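# Place two cartons and put the glue stick on one

## Task

Set the orange-labelled carton on the raised block so that no part of it extends beyond the outer edge of the blue tape outline. Set the second carton on the low platform with nothing overhanging its edge. Both cartons must keep the same face up as at the start, and the glue stick must finish resting on the orange-labelled carton.

## Robot and tools

Robot: two arms, left_arm and right_arm, each ending in an identical five-finger right hand. The hands are not mirrored, so every hand axis and number means the same thing on both. Calibrated base positions in the scene frame: left_arm (+0.011, +0.534, +0.056) m and right_arm (+0.035, -0.488, +0.057) m, both with nearly identity orientation. A fixed post stands behind the arms. Loose objects may occasionally get nudged by something outside the robot.

Frames. Scene frame: origin at table height midway between the arms, +z up, +x out over the table, left_arm on the +y side. Image left and right do not match arm names. Reported hand positions (m), quaternions (wxyz) and velocities are in each arm's own base frame and may be off by a few cm. Pose offsets you send are taken along the current Hand target's own axes.

Hand point: a point 0.05 m in front of the palm, 0.15 m out from the wrist flange. Its +z runs along straight fingers, +y points out of the palm, and +x points across the palm away from the thumb. Straight fingertips reach 0.06 to 0.07 m past it along +z and lie 0.06 m toward -y. A bracket on the little-finger side can strike things. With fingers level, the wrist may hang up to 0.13 m (palm down) or 0.25 m (palm up) under the hand point and reach the table first. Large turns can shift the point by about 2 cm.

execute_actions(actions, cameras). actions is a list of actions. Each action is a list of up to 15 rows, one row per 1/30 s step; a short action repeats its last row until step 15. Each row holds 28 numbers in [-1, 1] and always covers both arms: left_arm dx, dy, dz, rx, ry, rz; left hand little, ring, middle, index, thumb_bend, thumb_turn, force_limit, speed; then the same 14 for right_arm. The six pose numbers are an offset, not a pose: every row in an action counts from the Hand target the arm had when that action began, and the next action counts from the new Hand target, so repeating an offset keeps moving. Scale: 1.0 equals 0.6 m or 180 degrees; rx, ry, rz form a single rotation vector. Six zeros asks nothing new of that arm. Orientation is clipped to within 32 degrees of the measured one each step. Hand numbers are absolute targets: +1 open/straight, -1 closed; thumb_turn -1 puts the thumb opposite the fingers, +1 beside the palm. force_limit runs from about 0 N at -1 to 10 N at +1 (thumb motors 15 N); speed rises from near zero at -1 to full at +0.48 and stays full above. No value means unchanged: to keep a hand as it is, resend the eight numbers of its last executed row (or, before any, its hand_measured plus hand_force_limit and hand_speed). For a gentle grip close at speed -0.94 or below. The thumb turned in front grips objects about 0.035 to 0.065 m thick. cameras: list of names, ["all"], or []; by default images come only with an empty actions list.

move(target, speed, blend, stop_force, zero, blocking, cameras). target is one 28-number row or a list of up to 15 rows, laid out as above. Every row's pose numbers are offsets from the Hand targets at the move's start, not from the row before. Hand paths are straight lines, with no obstacle avoidance; total time is capped at 10 s. speed: m/s, 0.002 to 3.2, default 0.25 (turns at twice that in rad/s), one value or one per target. blend: corner rounding in m, default 0 (full stop at each target). stop_force: N, 4 to 120, same for both arms; an arm's path ends when its wrist sensor feels that much push against its travel, and it backs off to the pose just before; touch slowly (about 0.005 m/s) for reliable, gentle contact, and all rows must share the same hand numbers. zero: with stop_force, true (default) re-zeroes moving arms first. blocking=false returns after about 0.5 s while the move runs (not allowed with stop_force). Paths that bring the wrist near the arm's first joint axis are refused; route around the base. The result adds a move: line such as done, off_target, moving, held or fault, plus limits like paced or held.

wait(seconds 0 to 3600) lets time pass. stop brakes a running move. zoom_image(camera, region [x0, y0, x1, y1] in pixels, at most 504 by 504) enlarges the latest image of cam_high, cam_low, cam_left_wrist or cam_right_wrist. Image sizes: cam_high and cam_low 672x504, wrist cameras 616x616. show_instructions shows the reference pages. zero_wrist_force(arm: left_arm or right_arm) re-zeroes that sensor. finished_scene(scene: 1) ends the scene for good.

Results: per arm, end_effector_position and quat, velocities (omitted when joints are still), Hand target (the pose that next offsets start from; the hand often settles short, so send the remaining gap as an offset), joint positions and torques, hand_measured, hand_stopped_by (moving, target, force, stalled, fault), hand_load_n (fingertip load, positive pushing open; near 0 after a lost grip), and Wrist force/torque in the end-effector axes plus the peak since last shown. A MOTOR HOT line warns of heating.

Avoid: dropping anything even a few mm, releasing moving parts, fast impacts, pushing past firm contact (arms are stiff), net force near 150 N or joint torque at its limits (the arm then stops for 10 s), contact between the two arms, closing one hand on the other's fingers, long stretched or loaded holds that overheat motors, and anything ending up off the table. The final state must hold once the robot lets go.

Each tool is called after ">>>" by a JSON object that holds its "op" and its "data", one argument or row to a line.

Reference images:

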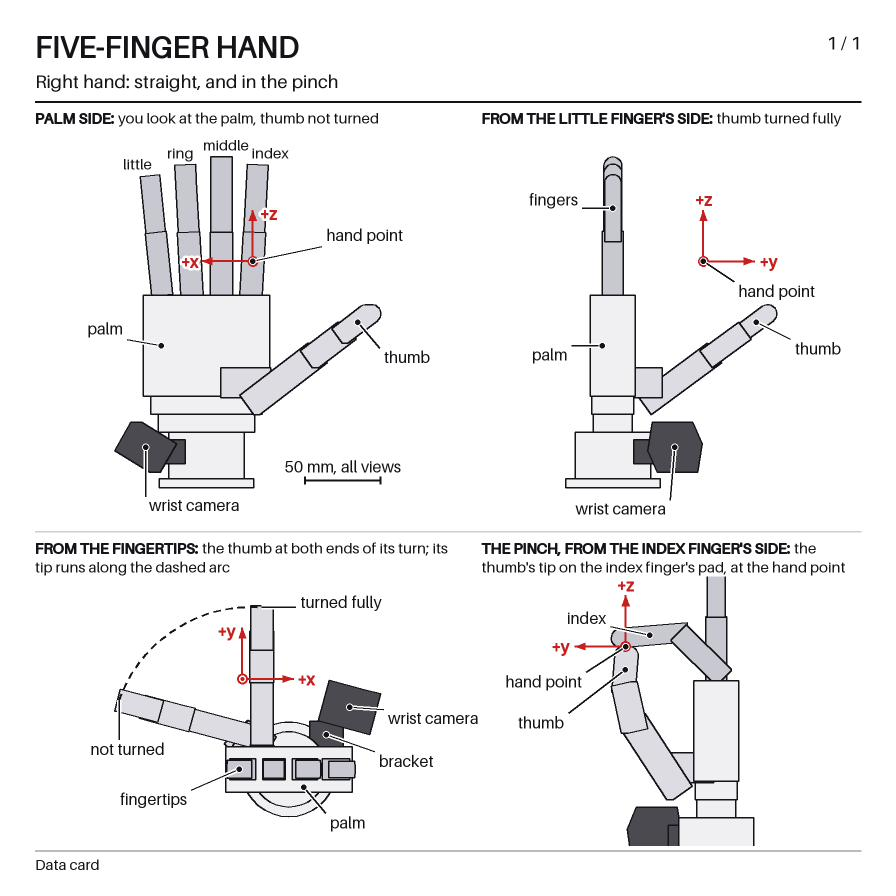

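## Session

>>> {"op": "execute_actions", "data": {
  "actions": []
}}

Scene clock: 0.00 s.
left_arm: end_effector_position=(+0.6662, +0.0758, +0.3301) hand_measured=(+1.000, +1.000, +1.000, +1.000, +1.000, +1.000) hand_load_n=(+0.0, +0.0, +0.0, +0.0, +0.0, +0.0) hand_stopped_by=(target, target, target, target, target, target) hand_force_limit=0.00 hand_speed=-0.80 end_effector_quat_wxyz=(+0.133, +0.669, -0.725, -0.091) | right_arm: end_effector_position=(+0.4050, +0.8237, +0.2274) hand_measured=(+1.000, +1.000, +1.000, +1.000, +1.000, +1.000) hand_load_n=(+0.0, +0.0, +0.0, +0.0, +0.0, +0.0) hand_stopped_by=(target, target, target, target, target, target) hand_force_limit=0.00 hand_speed=-0.80 end_effector_quat_wxyz=(+0.082, -0.123, +0.988, -0.052)
Joint positions: left_arm=[-0.153 -0.961 1.231 1.611 1.664 -3.2] | right_arm=[0.951 -0.856 1.115 1.277 1.762 -0.87]
Joint velocities: within noise
Joint torques (N m): no reading
Wrist force (N): no reading
Wrist torque (N m): no reading
Wrist force, peak (N): no reading
Hand target: left_arm +0.6662, +0.0758, +0.3301; +0.133, +0.669, -0.725, -0.091 | right_arm +0.4050, +0.8237, +0.2274; +0.082, -0.123, +0.988, -0.052

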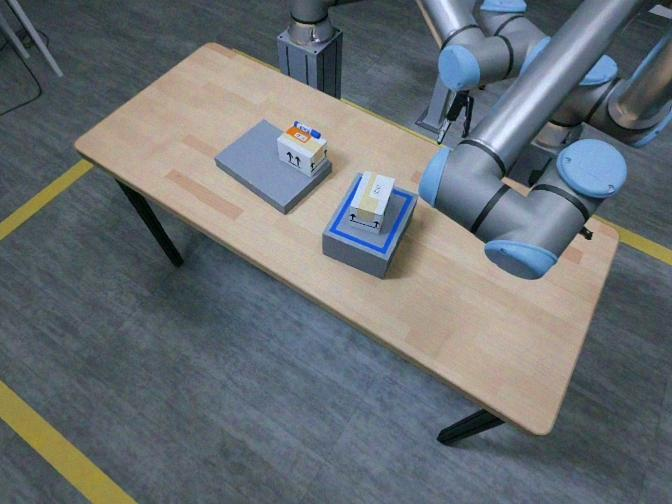

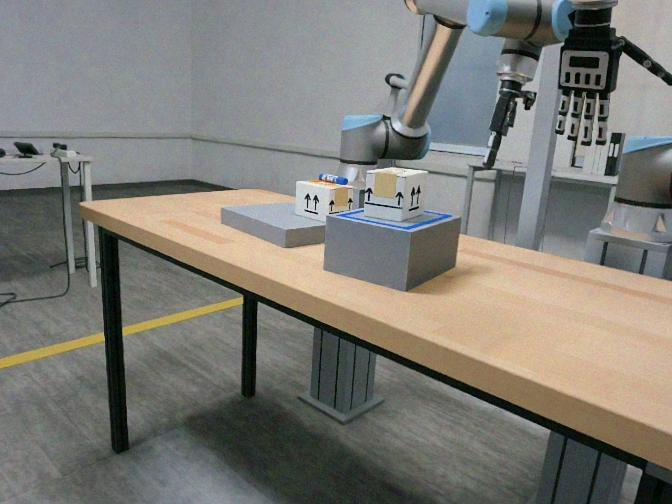

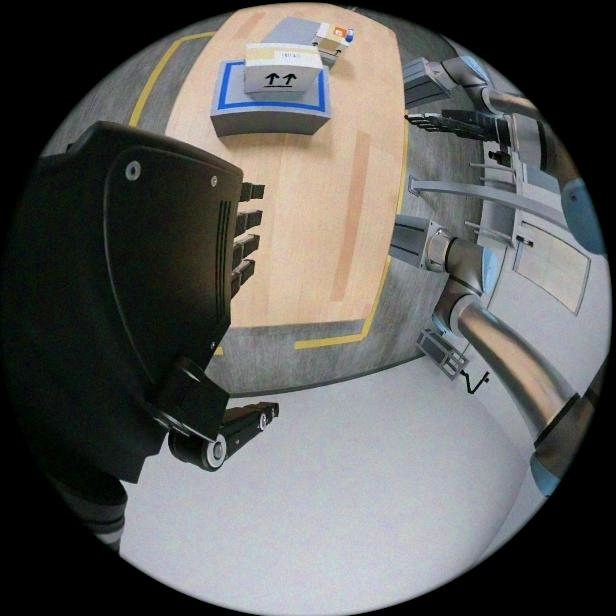

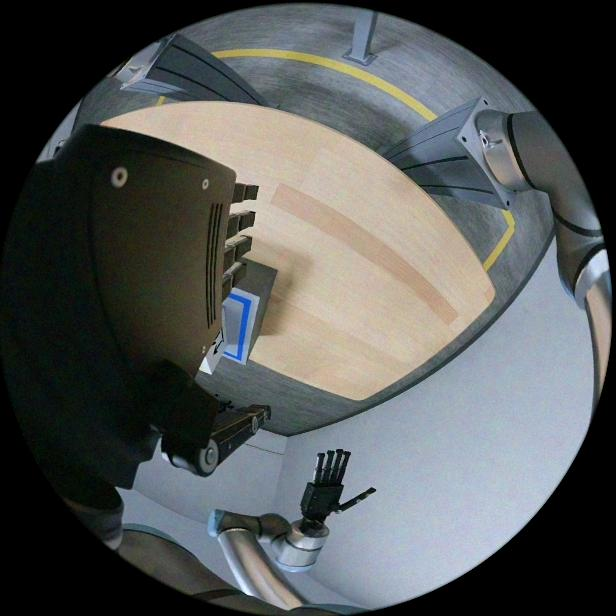

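>>> {"op": "zoom_image", "data": {
  "camera": "cam_high",
  "region": [200, 90, 440, 290]
}}

>>> {"op": "zoom_image", "data": {
  "camera": "cam_low",
  "region": [200, 140, 480, 310]
}}

>>> {"op": "zoom_image", "data": {
  "camera": "cam_left_wrist",
  "region": [190, 0, 400, 160]
}}

Scaled by 2.100 from the camera's image (finer frame: 960x720).

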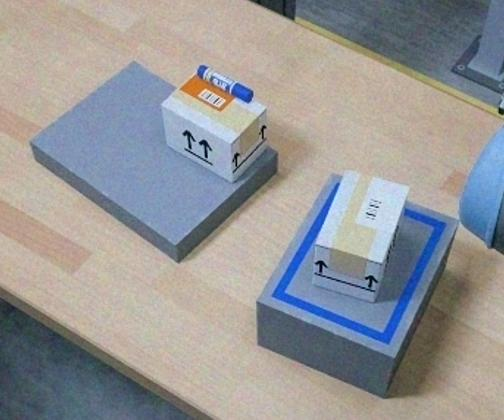

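Scaled by 1.800 from the camera's image (finer frame: 960x720).

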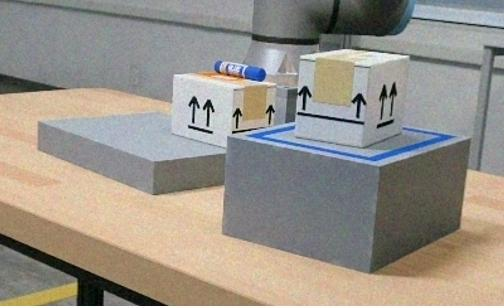

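Scaled by 2.400 from the camera's image (finer frame: 880x880).

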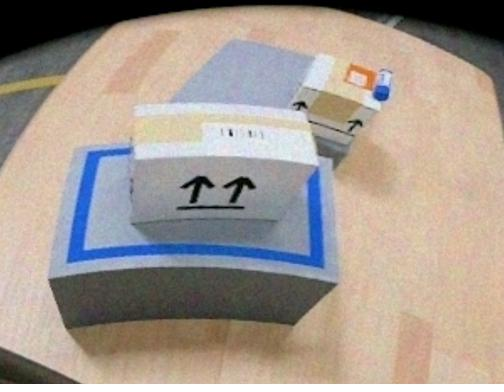

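>>> {"op": "zoom_image", "data": {
  "camera": "cam_high",
  "region": [265, 110, 345, 190]
}}

>>> {"op": "zoom_image", "data": {
  "camera": "cam_high",
  "region": [315, 165, 425, 285]
}}

>>> {"op": "zoom_image", "data": {
  "camera": "cam_low",
  "region": [280, 160, 470, 300]
}}

Scaled by 6.300 from the camera's image (finer frame: 960x720).

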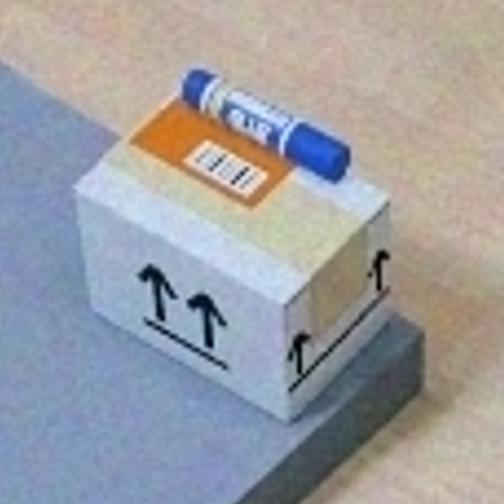

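Scaled by 4.200 from the camera's image (finer frame: 960x720).

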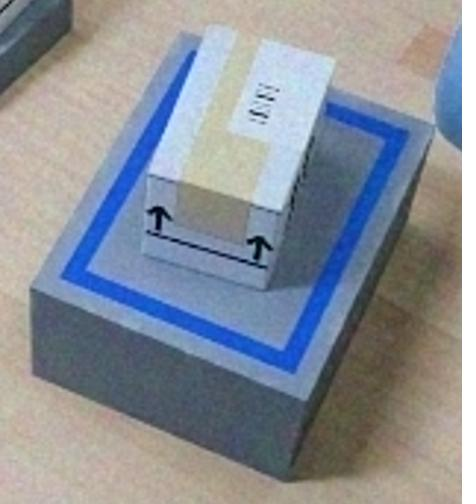

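Scaled by 2.653 from the camera's image (finer frame: 960x720).

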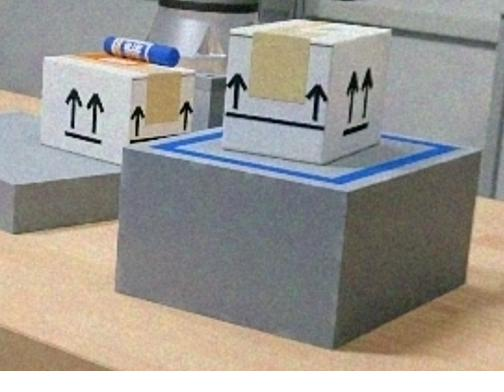

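>>> {"op": "zoom_image", "data": {
  "camera": "cam_high",
  "region": [240, 0, 400, 120]
}}

>>> {"op": "zoom_image", "data": {
  "camera": "cam_high",
  "region": [420, 80, 672, 290]
}}

Scaled by 3.150 from the camera's image (finer frame: 960x720).

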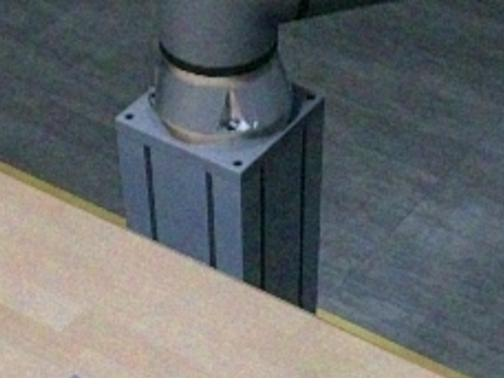

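Scaled by 2.000 from the camera's image (finer frame: 960x720).

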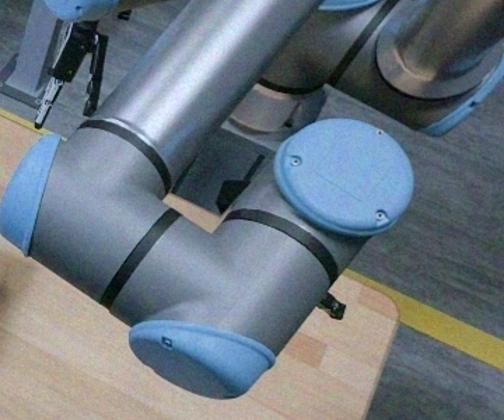

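>>> {"op": "move", "data": {
  "target": [0,0,0,0,0,0,1,1,1,1,1,1,0,-0.8,-0.1803,-0.4513,-0.2092,0.1502,-0.2060,-0.4581,1,1,1,1,1,-1,0,-0.2],
  "speed": 0.25,
  "cameras": ["all"]
}}

Scene clock: 173.07 s.
left_arm: end_effector_position=(+0.6662, +0.0758, +0.3301) hand_measured=(+1.000, +1.000, +1.000, +1.000, +1.000, +1.000) hand_load_n=(+0.0, +0.5, +0.0, +0.0, +0.0, +0.0) hand_stopped_by=(target, target, target, target, target, target) hand_force_limit=0.00 hand_speed=-0.80 end_effector_quat_wxyz=(+0.133, +0.669, -0.725, -0.091) | right_arm: end_effector_position=(+0.5499, +0.6002, +0.4001) hand_measured=(+1.000, +1.000, +1.000, +1.000, +1.000, -1.000) hand_load_n=(+0.0, +0.0, +0.0, +0.0, +0.0, +0.0) hand_stopped_by=(target, target, target, target, target, target) hand_force_limit=0.00 hand_speed=-0.20 end_effector_quat_wxyz=(-0.332, +0.714, -0.558, +0.260)
Joint positions: left_arm=[-0.153 -0.961 1.231 1.611 1.664 -3.2] | right_arm=[0.663 -1.319 1.438 0.626 1.888 -2.863]
Joint torques (N m): left_arm=[0.33 -79.58 -36.1 4.75 0.42 0.11] | right_arm=[-18.92 -79.52 -25.95 -1.31 -4.24 -2.61]
Wrist force (N): left_arm=[-0.1 -0.1 0.3] | right_arm=[1.4 -0.8 0.4]
Wrist torque (N m): left_arm=[-0.03 0.00 -0.01] | right_arm=[0.01 -0.17 0.14]
Wrist force, peak (N): left_arm=[-0.6 0.6 0.2] | right_arm=[1.5 -1.3 0.4]
Hand target: left_arm +0.6662, +0.0758, +0.3301; +0.133, +0.669, -0.725, -0.091 | right_arm +0.5499, +0.6002, +0.4001; -0.332, +0.714, -0.558, +0.260
Off the commanded pose: left_arm 0.000 m, 0 deg | right_arm 0.000 m, 0 deg.
move: done

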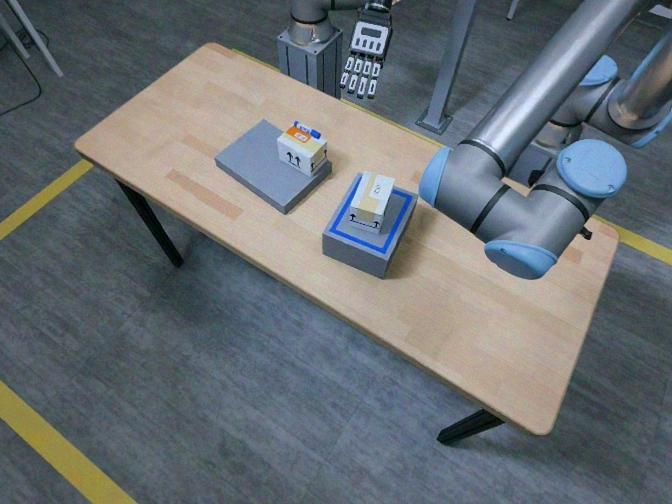

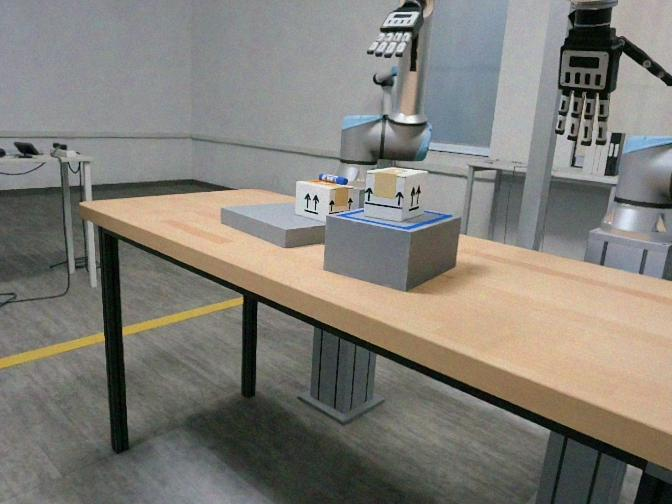

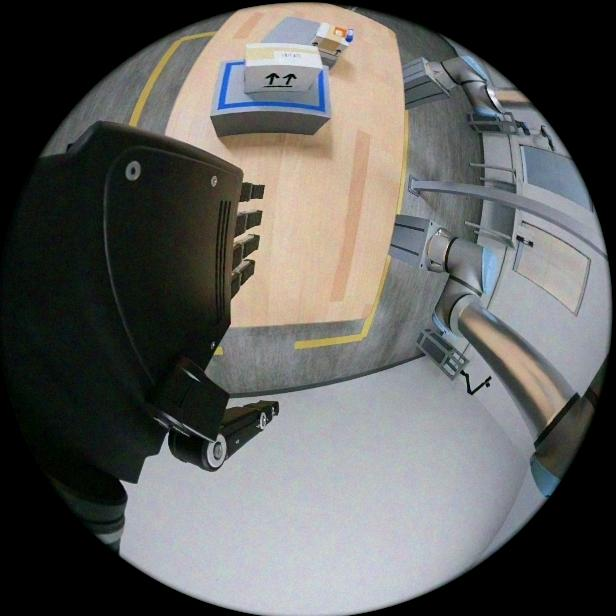

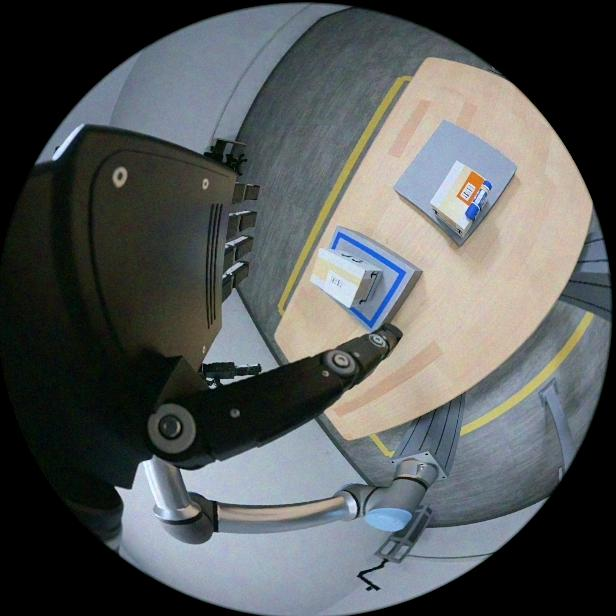

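>>> {"op": "move", "data": {
  "target": [0,0,0,0,0,0,1,1,1,1,1,1,0,-0.8,-0.0720,-0.0468,0.2038,0,-0.383,-0.3215,0.6,0.6,0.6,0.6,1,-1,0,-0.2],
  "speed": 0.25,
  "cameras": ["all"]
}}

Scene clock: 186.03 s.
left_arm: end_effector_position=(+0.6662, +0.0758, +0.3301) hand_measured=(+1.000, +1.000, +1.000, +1.000, +1.000, +1.000) hand_load_n=(+0.0, +0.0, +0.0, +0.0, +0.0, +0.0) hand_stopped_by=(target, target, target, target, target, target) hand_force_limit=0.00 hand_speed=-0.80 end_effector_quat_wxyz=(+0.133, +0.669, -0.725, -0.091) | right_arm: end_effector_position=(+0.6478, +0.6690, +0.3428) hand_measured=(+0.600, +0.600, +0.600, +0.600, +1.000, -1.000) hand_load_n=(+0.0, +0.0, +0.0, +0.0, +0.0, +0.0) hand_stopped_by=(target, target, target, target, target, target) hand_force_limit=0.00 hand_speed=-0.20 end_effector_quat_wxyz=(-0.419, +0.900, +0.110, -0.052)
Joint positions: left_arm=[-0.153 -0.961 1.231 1.611 1.664 -3.2] | right_arm=[0.424 -0.829 0.91 1.28 0.718 -4.436]
Joint torques (N m): left_arm=[2.11 -81.56 -36.9 4.89 0.59 -0.22] | right_arm=[17.71 -93.6 -50.39 5.64 -5.58 -2.82]
Wrist force (N): left_arm=[0.1 0.3 0.5] | right_arm=[0.5 -1.0 0.4]
Wrist torque (N m): left_arm=[0.03 -0.03 0.01] | right_arm=[-0.12 -0.07 0.05]
Wrist force, peak (N): left_arm=[-0.8 0.4 0.5] | right_arm=[1.6 -1.0 0.4]
Hand target: left_arm +0.6662, +0.0758, +0.3301; +0.133, +0.669, -0.725, -0.091 | right_arm +0.6478, +0.6690, +0.3428; -0.419, +0.900, +0.110, -0.052
Off the commanded pose: left_arm 0.000 m, 0 deg | right_arm 0.000 m, 0 deg.
move: done

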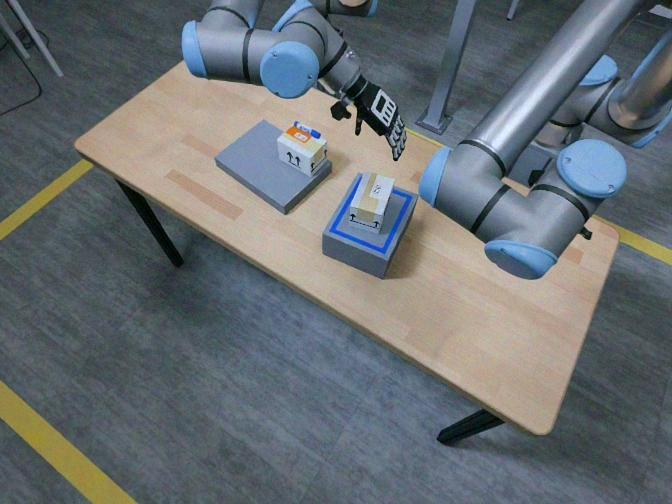

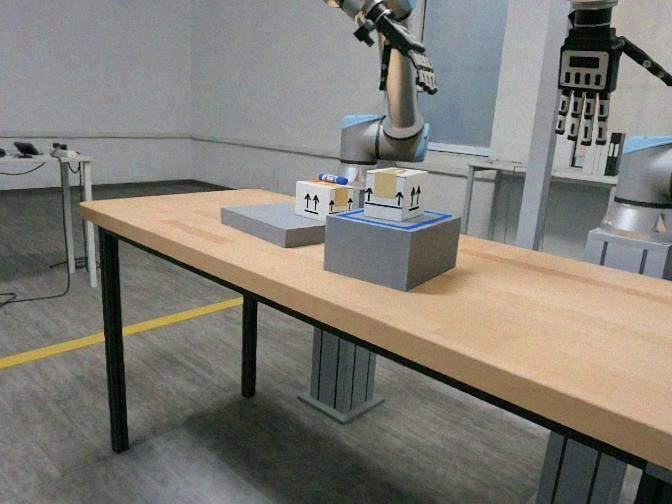

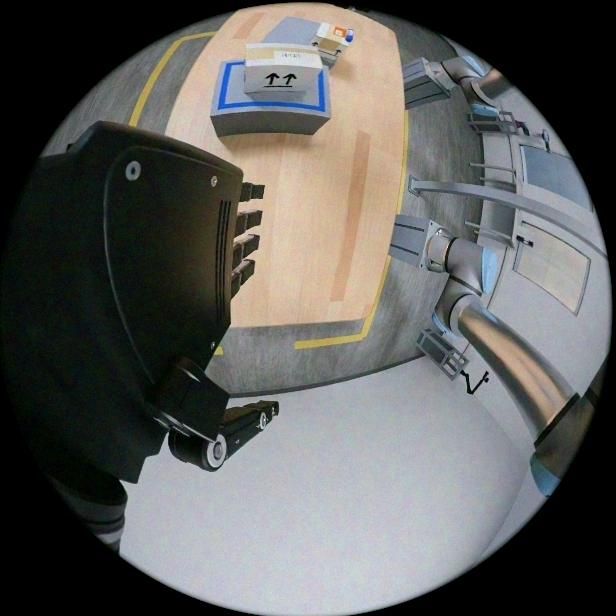

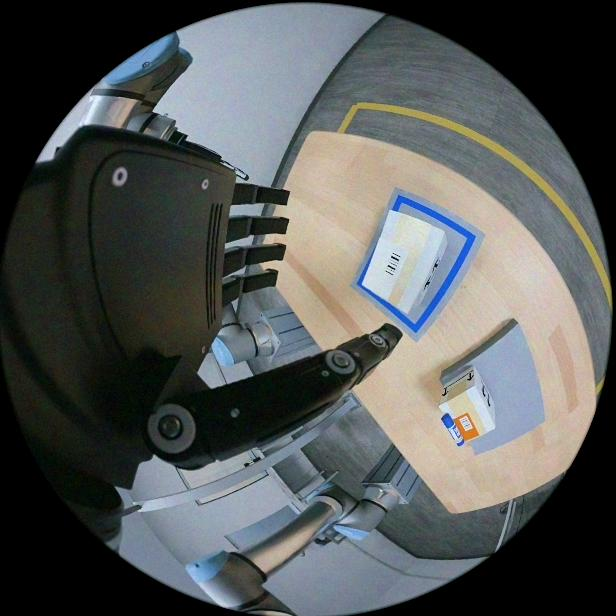

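>>> {"op": "zoom_image", "data": {
  "camera": "cam_high",
  "region": [310, 70, 430, 190]
}}

>>> {"op": "zoom_image", "data": {
  "camera": "cam_low",
  "region": [320, 0, 460, 140]
}}

Scaled by 4.200 from the camera's image (finer frame: 960x720).

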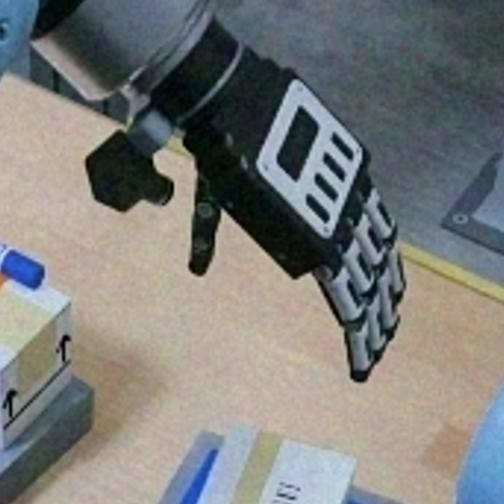

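Scaled by 3.600 from the camera's image (finer frame: 960x720).

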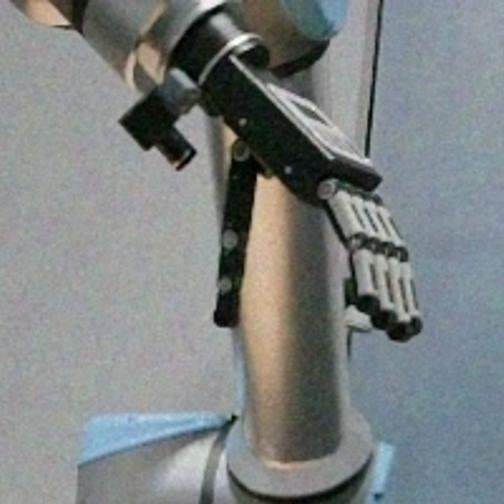

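>>> {"op": "zoom_image", "data": {
  "camera": "cam_right_wrist",
  "region": [240, 180, 500, 440]
}}

Scaled by 1.938 from the camera's image (finer frame: 880x880).

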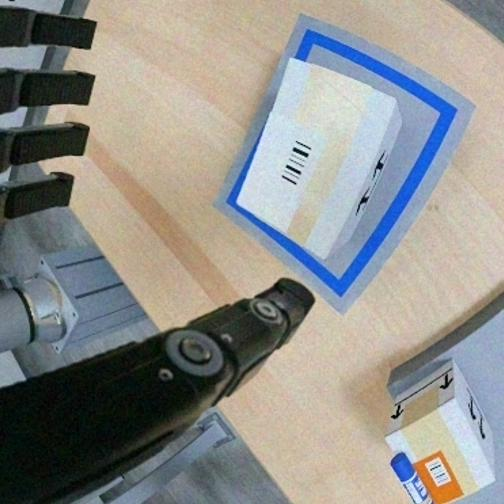

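>>> {"op": "move", "data": {
  "target": [0,0,0,0,0,0,1,1,1,1,1,1,0,-0.8,0.0206,0.1100,0.1282,0,0.0170,0.0143,0.6,0.6,0.6,0.6,1,-1,0,-0.2],
  "speed": 0.15,
  "cameras": ["all"]
}}

>>> {"op": "zoom_image", "data": {
  "camera": "cam_high",
  "region": [310, 120, 440, 250]
}}

>>> {"op": "zoom_image", "data": {
  "camera": "cam_low",
  "region": [330, 80, 470, 240]
}}

>>> {"op": "zoom_image", "data": {
  "camera": "cam_right_wrist",
  "region": [240, 180, 500, 440]
}}

>>> {"op": "zoom_image", "data": {
  "camera": "cam_left_wrist",
  "region": [190, 0, 400, 160]
}}

Scene clock: 236.73 s.
left_arm: end_effector_position=(+0.6662, +0.0758, +0.3301) hand_measured=(+1.000, +1.000, +1.000, +1.000, +1.000, +1.000) hand_load_n=(+0.0, +0.5, +0.0, +0.0, +0.0, +0.0) hand_stopped_by=(target, target, target, target, target, target) hand_force_limit=0.00 hand_speed=-0.80 end_effector_quat_wxyz=(+0.133, +0.669, -0.725, -0.091) | right_arm: end_effector_position=(+0.6558, +0.6878, +0.2429) hand_measured=(+0.600, +0.600, +0.600, +0.600, +1.000, -1.000) hand_load_n=(+0.0, +0.0, +0.0, -0.5, +0.0, +0.0) hand_stopped_by=(target, target, target, target, target, target) hand_force_limit=0.00 hand_speed=-0.20 end_effector_quat_wxyz=(-0.421, +0.903, +0.079, -0.037)
Joint positions: left_arm=[-0.153 -0.961 1.231 1.611 1.664 -3.2] | right_arm=[0.441 -0.795 1.01 1.054 0.74 -4.311]
Joint torques (N m): left_arm=[1.75 -79.83 -36.72 5.03 0.53 -0.37] | right_arm=[18.78 -97.69 -23.16 0.41 2.22 1.15]
Wrist force (N): left_arm=[0.3 0.3 0.2] | right_arm=[0.0 -1.0 -0.3]
Wrist torque (N m): left_arm=[0.03 -0.06 0.03] | right_arm=[-0.02 0.11 -0.29]
Wrist force, peak (N): left_arm=[0.4 0.4 0.7] | right_arm=[0.1 -2.1 0.1]
Hand target: left_arm +0.6662, +0.0758, +0.3301; +0.133, +0.669, -0.725, -0.091 | right_arm +0.6558, +0.6879, +0.2428; -0.421, +0.903, +0.079, -0.037
Off the commanded pose: left_arm 0.000 m, 0 deg | right_arm 0.000 m, 0 deg.
move: done

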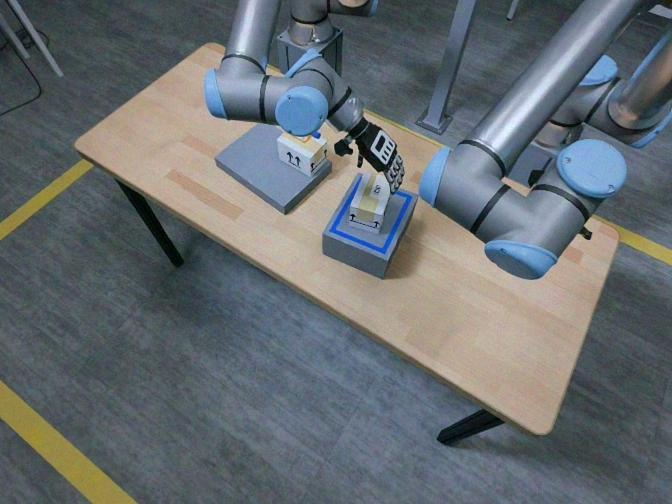

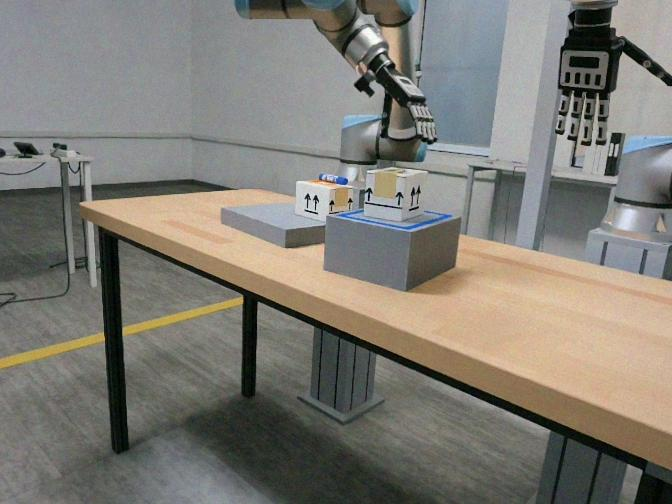

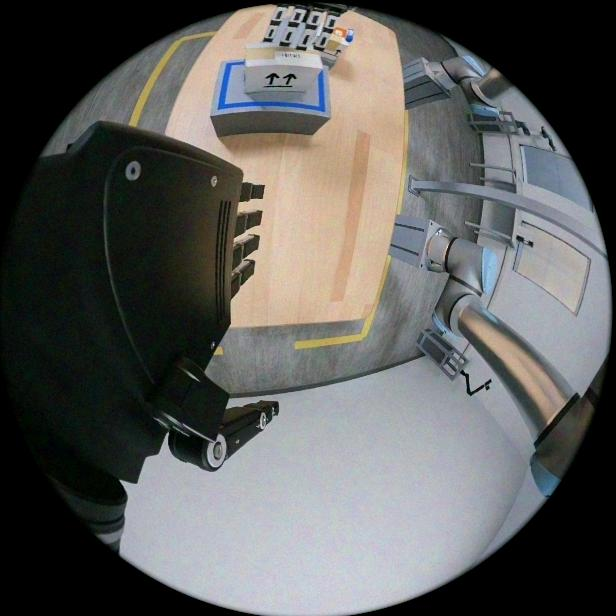

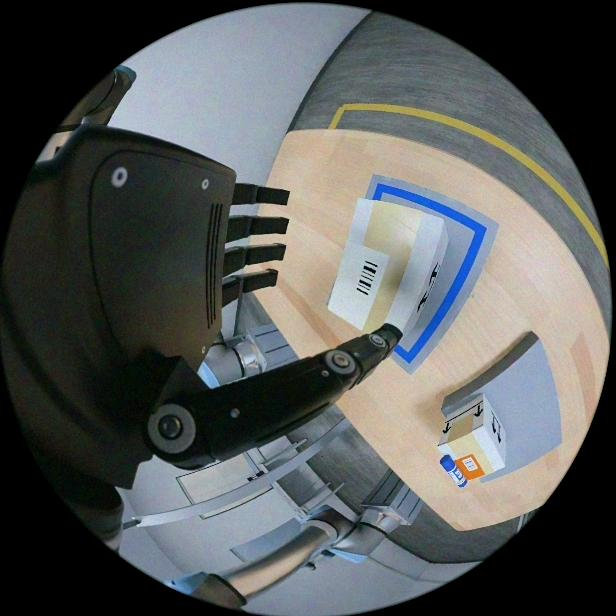

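Scaled by 3.877 from the camera's image (finer frame: 960x720).

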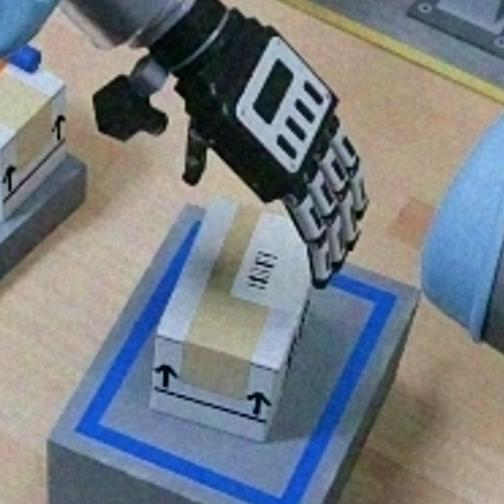

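Scaled by 3.150 from the camera's image (finer frame: 960x720).

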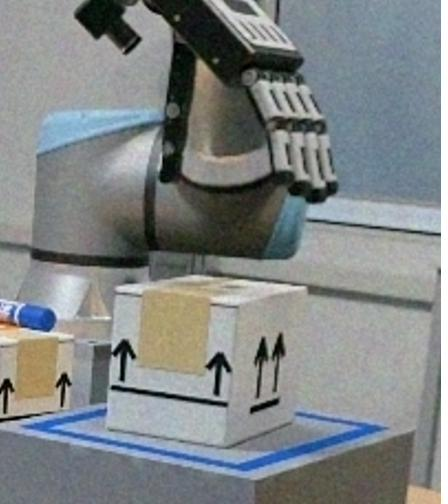

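Scaled by 1.938 from the camera's image (finer frame: 880x880).

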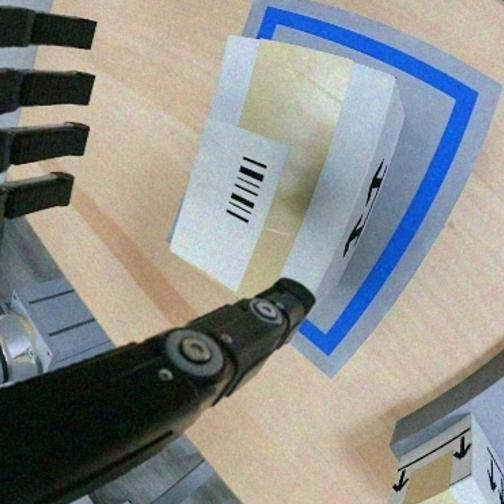

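Scaled by 2.400 from the camera's image (finer frame: 880x880).

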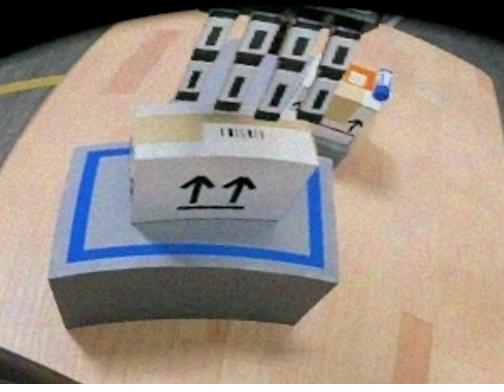

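>>> {"op": "move", "data": {
  "target": [0,0,0,0,0,0,1,1,1,1,1,1,0,-0.8,0.0453,0.0395,0.0307,0,0,0,0.6,0.6,0.6,0.6,1,-1,0,-0.2],
  "speed": 0.1,
  "cameras": ["all"]
}}

>>> {"op": "zoom_image", "data": {
  "camera": "cam_high",
  "region": [310, 120, 440, 250]
}}

>>> {"op": "zoom_image", "data": {
  "camera": "cam_low",
  "region": [330, 80, 470, 240]
}}

>>> {"op": "zoom_image", "data": {
  "camera": "cam_right_wrist",
  "region": [240, 180, 500, 440]
}}

>>> {"op": "zoom_image", "data": {
  "camera": "cam_left_wrist",
  "region": [190, 0, 400, 160]
}}

Scene clock: 260.43 s.
left_arm: end_effector_position=(+0.6662, +0.0758, +0.3301) hand_measured=(+1.000, +1.000, +1.000, +1.000, +1.000, +1.000) hand_load_n=(+0.0, +0.0, +0.0, +0.0, +0.0, +0.0) hand_stopped_by=(target, target, target, target, target, target) hand_force_limit=0.00 hand_speed=-0.80 end_effector_quat_wxyz=(+0.133, +0.669, -0.725, -0.091) | right_arm: end_effector_position=(+0.6826, +0.6914, +0.2129) hand_measured=(+0.600, +0.600, +0.600, +0.600, +1.000, -1.000) hand_load_n=(+0.0, +0.0, +0.0, +0.0, +0.0, +0.0) hand_stopped_by=(target, target, target, target, target, target) hand_force_limit=0.00 hand_speed=-0.20 end_effector_quat_wxyz=(-0.421, +0.903, +0.079, -0.037)
Joint positions: left_arm=[-0.153 -0.961 1.231 1.611 1.664 -3.2] | right_arm=[0.432 -0.735 0.958 1.055 0.737 -4.324]
Joint torques (N m): left_arm=[1.13 -78.48 -36.55 4.71 0.52 -0.66] | right_arm=[-20.54 -95.74 -47.85 5.62 -5.54 -2.35]
Wrist force (N): left_arm=[0.0 -0.1 0.1] | right_arm=[0.2 -1.5 -0.2]
Wrist torque (N m): left_arm=[0.00 -0.01 0.00] | right_arm=[-0.13 -0.04 0.07]
Wrist force, peak (N): left_arm=[-0.1 0.5 0.8] | right_arm=[1.0 -1.7 -0.4]
Hand target: left_arm +0.6662, +0.0758, +0.3301; +0.133, +0.669, -0.725, -0.091 | right_arm +0.6827, +0.6915, +0.2128; -0.421, +0.903, +0.079, -0.037
Off the commanded pose: left_arm 0.000 m, 0 deg | right_arm 0.000 m, 0 deg.
move: done

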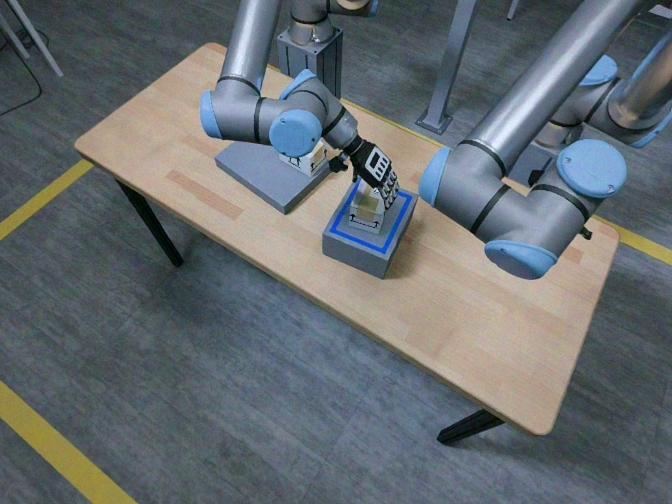

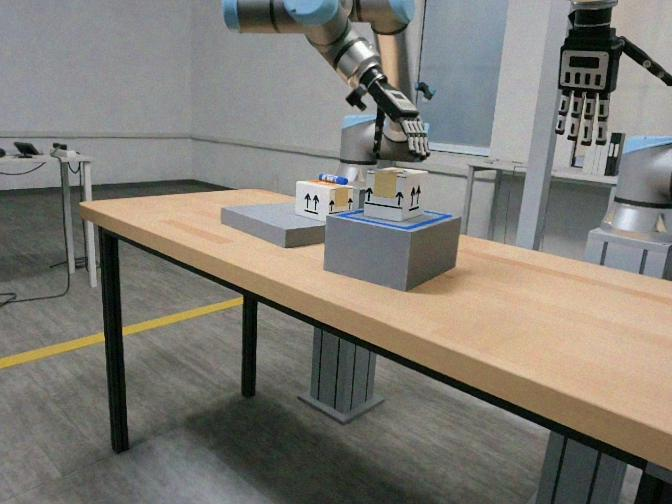

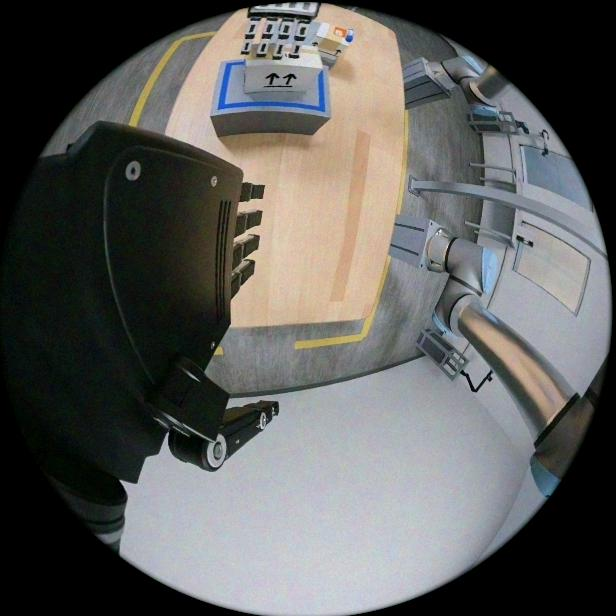

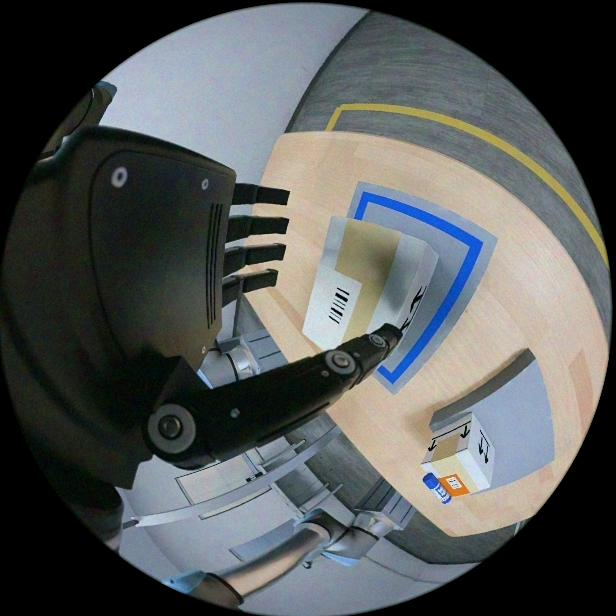

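Scaled by 3.877 from the camera's image (finer frame: 960x720).

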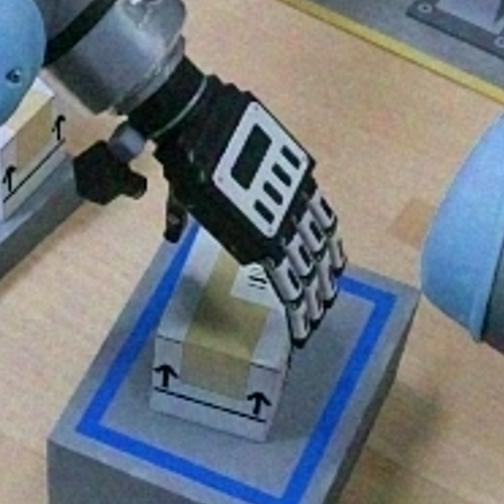

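Scaled by 3.150 from the camera's image (finer frame: 960x720).

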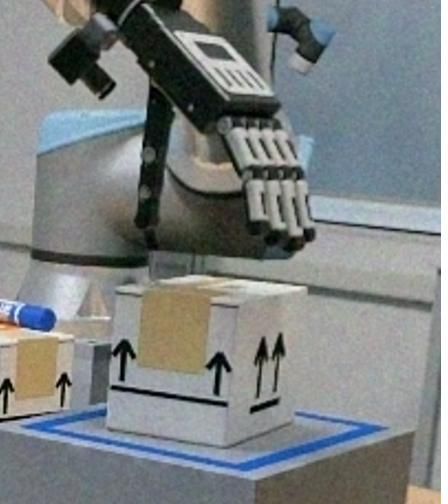

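Scaled by 1.938 from the camera's image (finer frame: 880x880).

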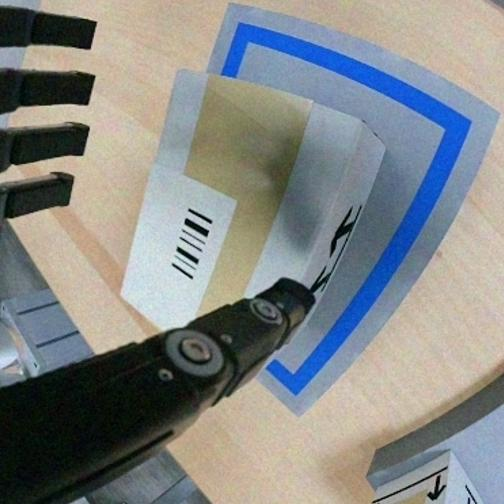

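Scaled by 2.400 from the camera's image (finer frame: 880x880).

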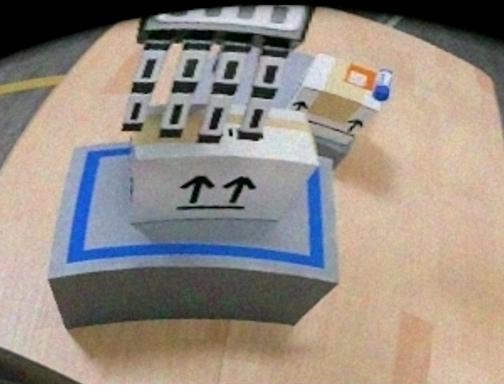

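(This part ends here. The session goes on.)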